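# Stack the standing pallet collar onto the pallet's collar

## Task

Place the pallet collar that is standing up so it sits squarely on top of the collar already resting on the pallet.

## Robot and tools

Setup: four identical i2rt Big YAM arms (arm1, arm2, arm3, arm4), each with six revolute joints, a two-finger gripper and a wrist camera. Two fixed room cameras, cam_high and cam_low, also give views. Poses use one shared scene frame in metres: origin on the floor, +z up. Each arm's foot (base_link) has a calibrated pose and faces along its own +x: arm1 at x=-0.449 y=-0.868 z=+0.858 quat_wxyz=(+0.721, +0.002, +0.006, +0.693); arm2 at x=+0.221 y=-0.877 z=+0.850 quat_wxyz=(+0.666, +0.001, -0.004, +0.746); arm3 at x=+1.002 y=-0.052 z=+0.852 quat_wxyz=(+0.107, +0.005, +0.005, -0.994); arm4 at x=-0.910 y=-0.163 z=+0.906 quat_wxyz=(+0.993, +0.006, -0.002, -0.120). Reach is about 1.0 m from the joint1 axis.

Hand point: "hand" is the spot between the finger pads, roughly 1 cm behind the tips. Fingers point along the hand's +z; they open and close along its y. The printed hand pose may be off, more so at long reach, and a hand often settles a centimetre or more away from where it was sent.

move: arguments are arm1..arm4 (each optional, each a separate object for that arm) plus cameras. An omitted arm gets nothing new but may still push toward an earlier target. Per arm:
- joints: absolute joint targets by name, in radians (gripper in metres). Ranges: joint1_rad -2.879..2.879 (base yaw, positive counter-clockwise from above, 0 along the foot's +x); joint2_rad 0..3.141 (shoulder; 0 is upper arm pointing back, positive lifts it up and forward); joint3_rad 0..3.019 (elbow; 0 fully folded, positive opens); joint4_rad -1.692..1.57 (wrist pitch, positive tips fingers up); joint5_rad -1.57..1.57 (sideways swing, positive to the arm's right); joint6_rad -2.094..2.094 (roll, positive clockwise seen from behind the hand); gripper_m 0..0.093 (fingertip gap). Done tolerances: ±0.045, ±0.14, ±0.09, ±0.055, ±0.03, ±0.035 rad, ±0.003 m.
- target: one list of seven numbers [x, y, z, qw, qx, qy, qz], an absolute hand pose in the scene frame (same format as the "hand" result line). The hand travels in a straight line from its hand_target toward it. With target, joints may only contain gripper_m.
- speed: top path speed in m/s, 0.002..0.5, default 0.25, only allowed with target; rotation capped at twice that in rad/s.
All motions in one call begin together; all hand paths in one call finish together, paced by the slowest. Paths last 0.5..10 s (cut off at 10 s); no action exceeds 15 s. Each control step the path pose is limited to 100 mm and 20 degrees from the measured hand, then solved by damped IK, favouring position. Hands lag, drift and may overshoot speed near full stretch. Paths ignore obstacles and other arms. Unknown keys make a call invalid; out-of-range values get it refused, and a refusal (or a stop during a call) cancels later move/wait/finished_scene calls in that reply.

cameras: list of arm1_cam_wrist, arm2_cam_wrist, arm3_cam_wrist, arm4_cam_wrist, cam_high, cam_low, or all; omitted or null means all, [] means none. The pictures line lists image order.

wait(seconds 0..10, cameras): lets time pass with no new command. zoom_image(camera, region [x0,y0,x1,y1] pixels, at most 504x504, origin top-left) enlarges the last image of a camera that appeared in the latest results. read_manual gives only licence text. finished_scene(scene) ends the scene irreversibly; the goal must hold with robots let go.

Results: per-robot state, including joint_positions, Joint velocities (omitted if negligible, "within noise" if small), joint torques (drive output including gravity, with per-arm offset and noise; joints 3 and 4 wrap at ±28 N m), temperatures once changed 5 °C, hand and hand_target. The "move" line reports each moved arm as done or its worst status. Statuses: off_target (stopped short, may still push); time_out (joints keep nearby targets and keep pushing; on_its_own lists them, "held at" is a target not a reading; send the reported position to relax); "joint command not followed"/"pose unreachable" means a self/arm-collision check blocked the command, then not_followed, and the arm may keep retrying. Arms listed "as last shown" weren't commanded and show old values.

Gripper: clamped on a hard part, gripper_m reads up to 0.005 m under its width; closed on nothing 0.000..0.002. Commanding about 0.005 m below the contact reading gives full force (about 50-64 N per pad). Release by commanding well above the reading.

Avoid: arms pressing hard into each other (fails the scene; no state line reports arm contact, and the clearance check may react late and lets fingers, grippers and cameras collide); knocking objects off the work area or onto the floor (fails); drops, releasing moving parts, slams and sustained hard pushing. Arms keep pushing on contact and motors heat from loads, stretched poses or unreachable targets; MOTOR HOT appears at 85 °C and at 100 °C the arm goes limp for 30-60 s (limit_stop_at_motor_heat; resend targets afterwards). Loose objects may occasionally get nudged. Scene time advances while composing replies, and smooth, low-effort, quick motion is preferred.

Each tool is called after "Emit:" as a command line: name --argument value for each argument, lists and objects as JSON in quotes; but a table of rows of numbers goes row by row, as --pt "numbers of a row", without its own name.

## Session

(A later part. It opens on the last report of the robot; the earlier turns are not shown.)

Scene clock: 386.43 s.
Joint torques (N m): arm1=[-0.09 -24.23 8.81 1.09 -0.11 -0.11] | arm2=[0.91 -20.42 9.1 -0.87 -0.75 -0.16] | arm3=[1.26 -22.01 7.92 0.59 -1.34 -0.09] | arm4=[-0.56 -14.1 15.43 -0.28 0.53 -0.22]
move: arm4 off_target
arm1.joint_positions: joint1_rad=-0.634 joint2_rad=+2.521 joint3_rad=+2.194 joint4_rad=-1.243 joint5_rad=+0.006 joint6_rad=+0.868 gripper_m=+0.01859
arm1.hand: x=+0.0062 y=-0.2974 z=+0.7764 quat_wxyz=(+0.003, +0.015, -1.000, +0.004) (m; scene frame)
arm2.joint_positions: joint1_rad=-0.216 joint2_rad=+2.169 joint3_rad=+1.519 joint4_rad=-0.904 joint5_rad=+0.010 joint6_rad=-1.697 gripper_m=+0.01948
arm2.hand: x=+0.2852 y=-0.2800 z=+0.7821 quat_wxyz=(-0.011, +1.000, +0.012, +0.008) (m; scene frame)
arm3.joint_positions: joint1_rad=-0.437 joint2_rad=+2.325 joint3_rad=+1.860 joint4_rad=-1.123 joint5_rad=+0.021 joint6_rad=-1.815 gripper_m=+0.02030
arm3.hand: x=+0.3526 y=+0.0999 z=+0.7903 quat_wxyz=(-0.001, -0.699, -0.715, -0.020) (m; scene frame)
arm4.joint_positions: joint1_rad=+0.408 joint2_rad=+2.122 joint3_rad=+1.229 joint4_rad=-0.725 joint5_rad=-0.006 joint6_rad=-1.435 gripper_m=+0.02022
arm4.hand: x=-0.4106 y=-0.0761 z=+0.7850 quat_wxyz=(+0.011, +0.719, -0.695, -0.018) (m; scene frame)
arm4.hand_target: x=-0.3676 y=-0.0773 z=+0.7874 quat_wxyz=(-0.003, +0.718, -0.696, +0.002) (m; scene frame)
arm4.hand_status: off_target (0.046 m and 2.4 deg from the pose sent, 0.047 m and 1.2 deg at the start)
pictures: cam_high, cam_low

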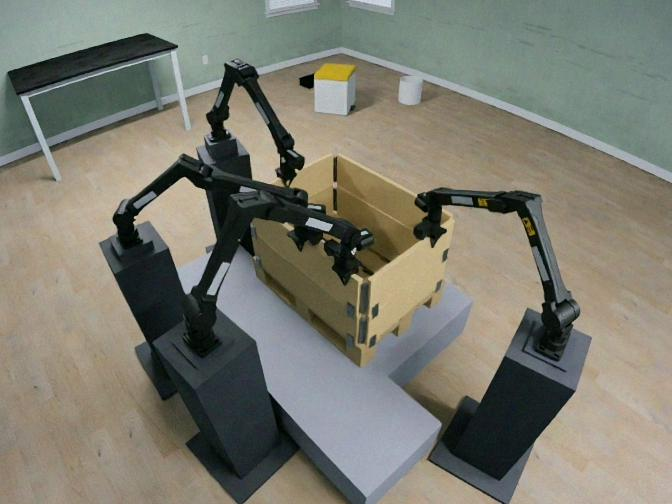

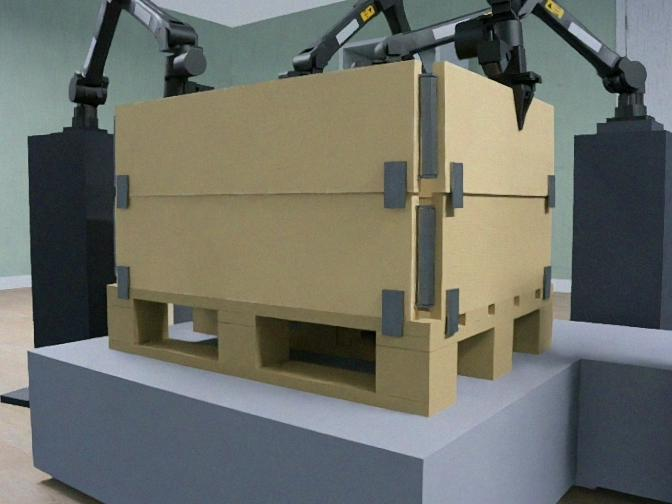

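Emit:
move --arm1 '{"joints":{"gripper_m":0.05}}' --arm2 '{"joints":{"gripper_m":0.05}}' --arm3 '{"joints":{"gripper_m":0.05}}'

Emit:
zoom_image --camera "cam_low" --region '[370, 20, 570, 270]'

Emit:
zoom_image --camera "cam_high" --region '[230, 130, 480, 380]'

Scene clock: 390.40 s.
Joint torques (N m): arm1=[-0.03 -24.23 8.83 0.7 -0.11 -0.11] | arm2=[0.91 -20.37 9.05 -0.4 -0.36 -0.16] | arm3=[1.26 -22.18 7.92 0.53 -0.16 -0.09] | arm4=[-0.56 -14.68 14.35 -0.14 0.56 -0.18]
move: arm1 done; arm2 done; arm3 done
arm1.joint_positions: joint1_rad=-0.634 joint2_rad=+2.521 joint3_rad=+2.194 joint4_rad=-1.234 joint5_rad=+0.009 joint6_rad=+0.868 gripper_m=+0.04991
arm1.joint_status: all done
arm1.hand: x=+0.0080 y=-0.2959 z=+0.7764 quat_wxyz=(-0.001, +0.015, -1.000, +0.002) (m; scene frame)
arm2.joint_positions: joint1_rad=-0.216 joint2_rad=+2.169 joint3_rad=+1.519 joint4_rad=-0.928 joint5_rad=+0.000 joint6_rad=-1.697 gripper_m=+0.04993
arm2.joint_status: all done
arm2.hand: x=+0.2830 y=-0.2858 z=+0.7820 quat_wxyz=(+0.000, +1.000, +0.012, +0.002) (m; scene frame)
arm3.joint_positions: joint1_rad=-0.437 joint2_rad=+2.325 joint3_rad=+1.860 joint4_rad=-1.121 joint5_rad=-0.011 joint6_rad=-1.815 gripper_m=+0.04996
arm3.joint_status: all done
arm3.hand: x=+0.3510 y=+0.0943 z=+0.7901 quat_wxyz=(-0.009, -0.699, -0.715, -0.006) (m; scene frame)
arm4.joint_positions: joint1_rad=+0.408 joint2_rad=+2.128 joint3_rad=+1.242 joint4_rad=-0.729 joint5_rad=-0.006 joint6_rad=-1.443 gripper_m=+0.02031
arm4.hand: x=-0.4063 y=-0.0754 z=+0.7851 quat_wxyz=(+0.010, +0.721, -0.692, -0.018) (m; scene frame)
pictures: arm1_cam_wrist, arm2_cam_wrist, arm3_cam_wrist, arm4_cam_wrist, cam_high, cam_low

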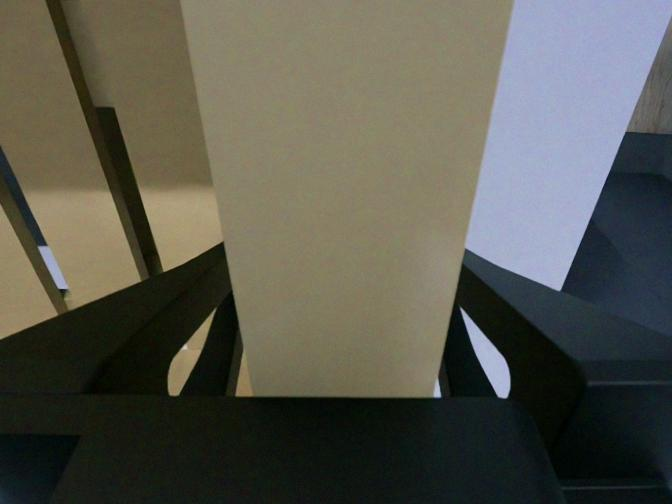

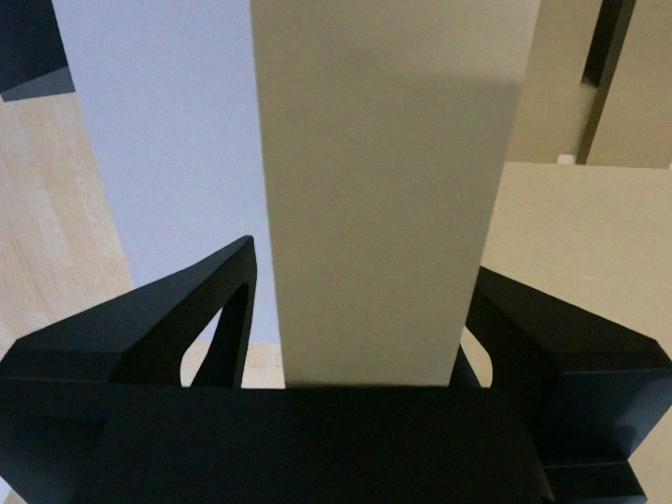

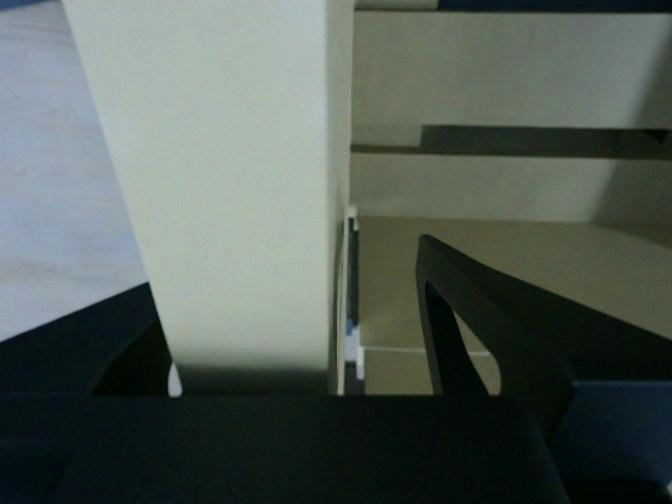

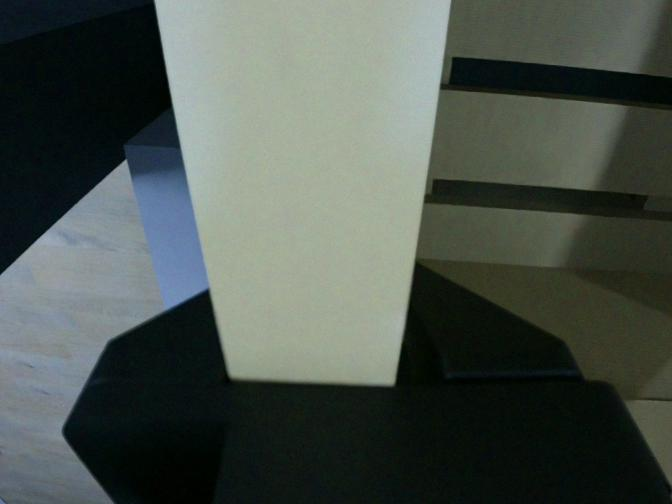

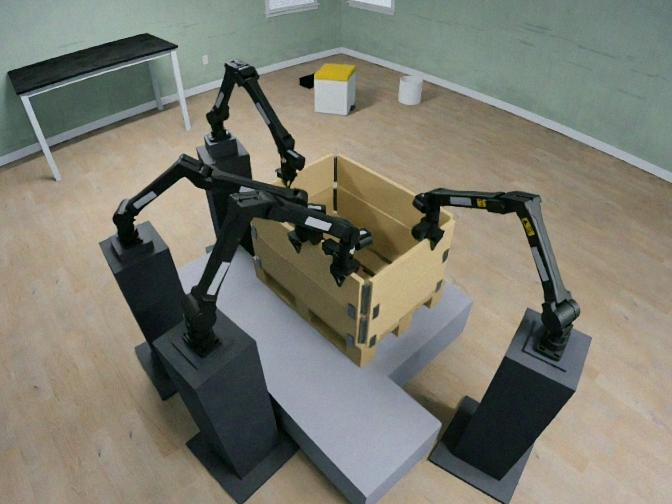

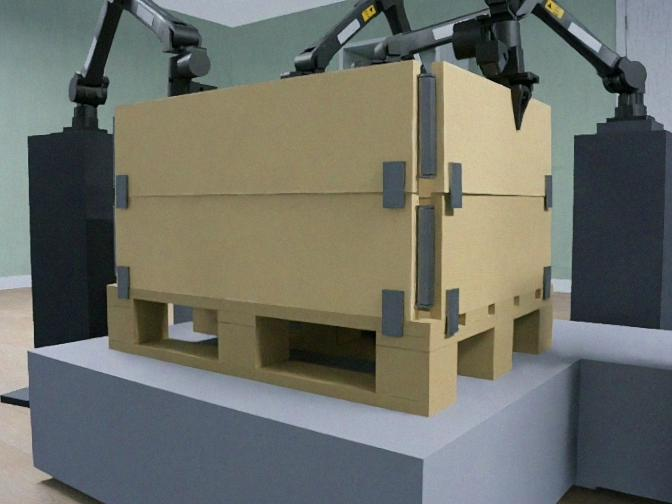

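Scaled by 2.016 from the camera's 672x504 image, which has a finer 960x720 frame.

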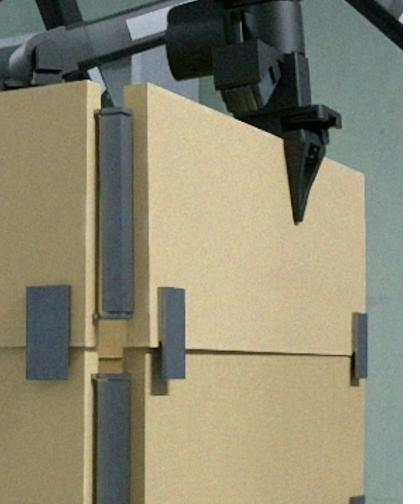

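Scaled by 2.016 from the camera's 672x504 image, which has a finer 960x720 frame.

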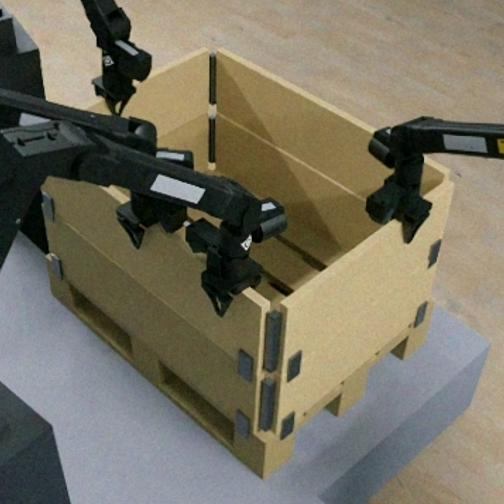

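Nicely aligned. Release arm4, then lift all away.

Emit:
move --arm1 '{"joints":{"gripper_m":0.085}}' --arm2 '{"joints":{"gripper_m":0.085}}' --arm3 '{"joints":{"gripper_m":0.085}}' --arm4 '{"target":[-0.402,-0.0755,0.783,0,-0.72,0.694,0],"speed":0.1,"joints":{"gripper_m":0.06}}' --cameras '[]'

Emit:
move --arm1 '{"target":[0.008,-0.298,0.92,0,-0.015,1,0],"speed":0.12}' --arm2 '{"target":[0.28,-0.284,0.92,0,1,0.012,0],"speed":0.12}' --arm3 '{"target":[0.365,0.094,0.93,0,0.699,0.715,0],"speed":0.12}' --arm4 '{"target":[-0.405,-0.0755,0.92,0,-0.72,0.694,0],"speed":0.12}'

Emit:
zoom_image --camera "cam_low" --region '[80, 20, 580, 420]'

Emit:
zoom_image --camera "cam_high" --region '[230, 130, 480, 380]'

Scene clock: 396.90 s.
move: arm1 done; arm2 done; arm3 done; arm4 done
arm1.joint_status: all done
arm2.joint_status: all done
arm3.joint_status: all done
arm4.joint_status: all done
arm4.hand_status: done (0.003 m and 0.4 deg from the pose sent, 0.005 m and 2.3 deg at the start)
pictures: none

Scene clock: 398.97 s.
Joint torques (N m): arm1=[0.09 -25.05 16.02 -0.47 -0.08 0] | arm2=[0.5 -22.24 12.16 -0.49 -0.29 -0.16] | arm3=[0.56 -21.95 11.54 -0.09 -0.14 -0.15] | arm4=[1.03 -17.73 11.59 -0.08 -0.02 -0.09]
move: arm1 off_target; arm2 off_target; arm3 off_target; arm4 off_target
arm1.joint_positions: joint1_rad=-0.634 joint2_rad=+2.405 joint3_rad=+2.261 joint4_rad=-1.485 joint5_rad=-0.003 joint6_rad=+0.868 gripper_m=+0.08488
arm1.hand: x=-0.0061 y=-0.3112 z=+0.8843 quat_wxyz=(+0.025, +0.015, -0.999, +0.024) (m; scene frame)
arm1.hand_target: x=+0.0052 y=-0.2984 z=+0.9203 quat_wxyz=(+0.004, +0.015, -1.000, -0.004) (m; scene frame)
arm1.hand_status: off_target (0.041 m and 4.0 deg from the pose sent, 0.144 m and 0.2 deg at the start)
arm2.joint_positions: joint1_rad=-0.216 joint2_rad=+2.010 joint3_rad=+1.591 joint4_rad=-1.204 joint5_rad=+0.000 joint6_rad=-1.697 gripper_m=+0.08492
arm2.hand: x=+0.2812 y=-0.2998 z=+0.8974 quat_wxyz=(+0.023, +1.000, +0.012, -0.001) (m; scene frame)
arm2.hand_target: x=+0.2801 y=-0.2848 z=+0.9203 quat_wxyz=(+0.000, +1.000, +0.012, +0.000) (m; scene frame)
arm2.hand_status: off_target (0.028 m and 2.6 deg from the pose sent, 0.138 m and 0.2 deg at the start)
arm3.joint_positions: joint1_rad=-0.437 joint2_rad=+2.139 joint3_rad=+1.854 joint4_rad=-1.324 joint5_rad=-0.011 joint6_rad=-1.815 gripper_m=+0.08494
arm3.hand: x=+0.3774 y=+0.0868 z=+0.9076 quat_wxyz=(-0.019, -0.699, -0.715, -0.012) (m; scene frame)
arm3.hand_target: x=+0.3659 y=+0.0938 z=+0.9301 quat_wxyz=(+0.000, -0.699, -0.715, +0.000) (m; scene frame)
arm3.hand_status: off_target (0.027 m and 2.6 deg from the pose sent, 0.141 m and 1.3 deg at the start)
arm4.joint_positions: joint1_rad=+0.408 joint2_rad=+1.889 joint3_rad=+1.222 joint4_rad=-0.962 joint5_rad=+0.020 joint6_rad=-1.434 gripper_m=+0.05995
arm4.hand: x=-0.4256 y=-0.0845 z=+0.8977 quat_wxyz=(+0.023, +0.718, -0.695, -0.011) (m; scene frame)
arm4.hand_target: x=-0.4056 y=-0.0773 z=+0.9204 quat_wxyz=(+0.003, +0.720, -0.694, +0.004) (m; scene frame)
arm4.hand_status: off_target (0.032 m and 2.9 deg from the pose sent, 0.136 m and 0.4 deg at the start)
pictures: arm1_cam_wrist, arm2_cam_wrist, arm3_cam_wrist, arm4_cam_wrist, cam_high, cam_low

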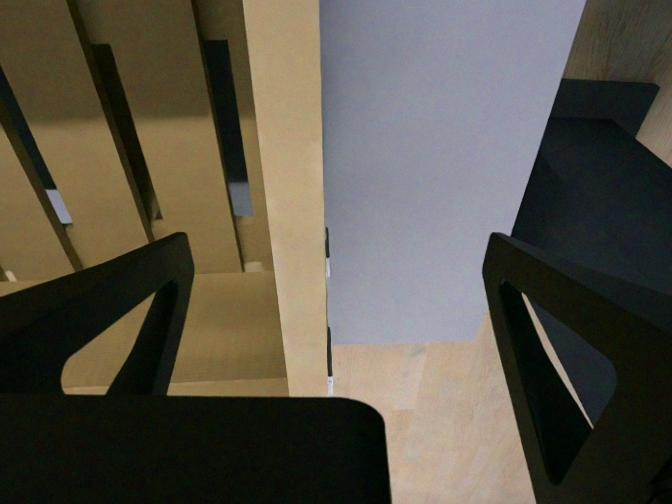

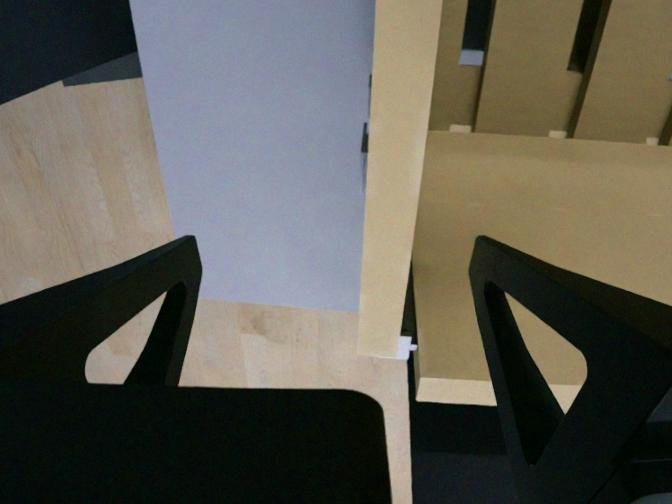

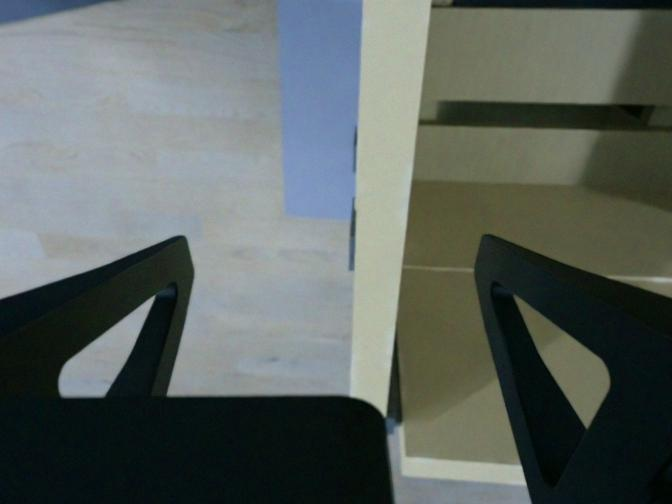

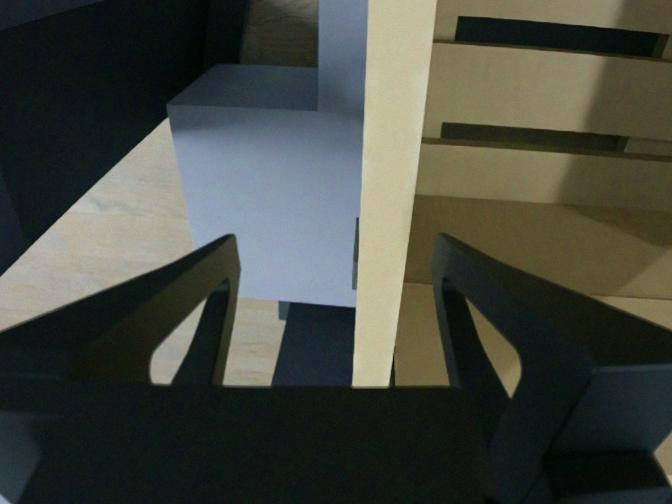

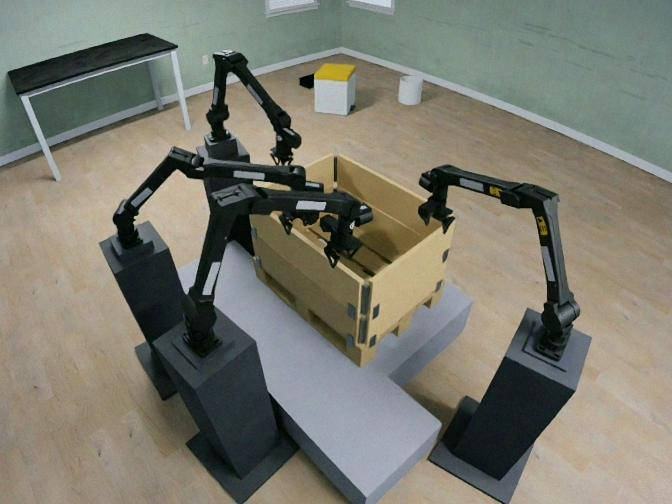

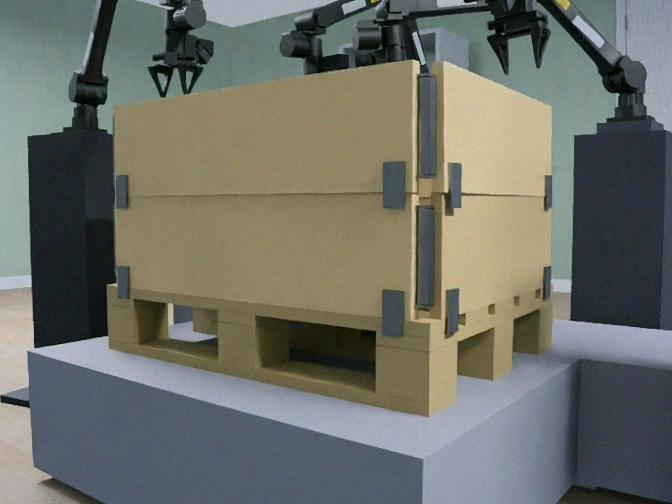

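Scaled by 1.008 from the camera's 672x504 image, which has a finer 960x720 frame.

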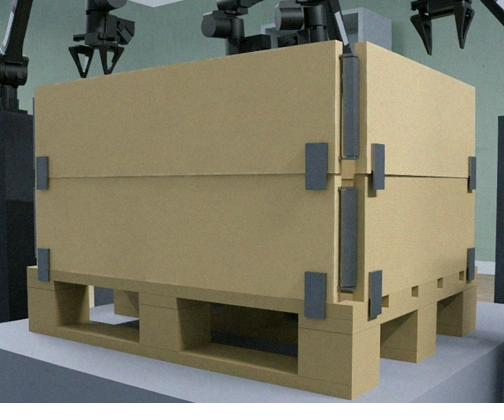

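Scaled by 2.016 from the camera's 672x504 image, which has a finer 960x720 frame.

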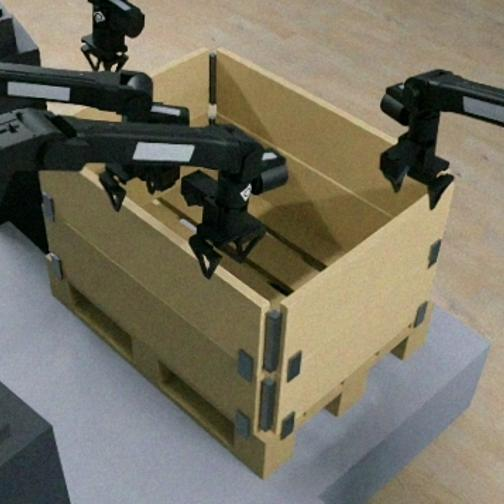

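Emit:
finished_scene --scene 1

The scene is finished: the task was done.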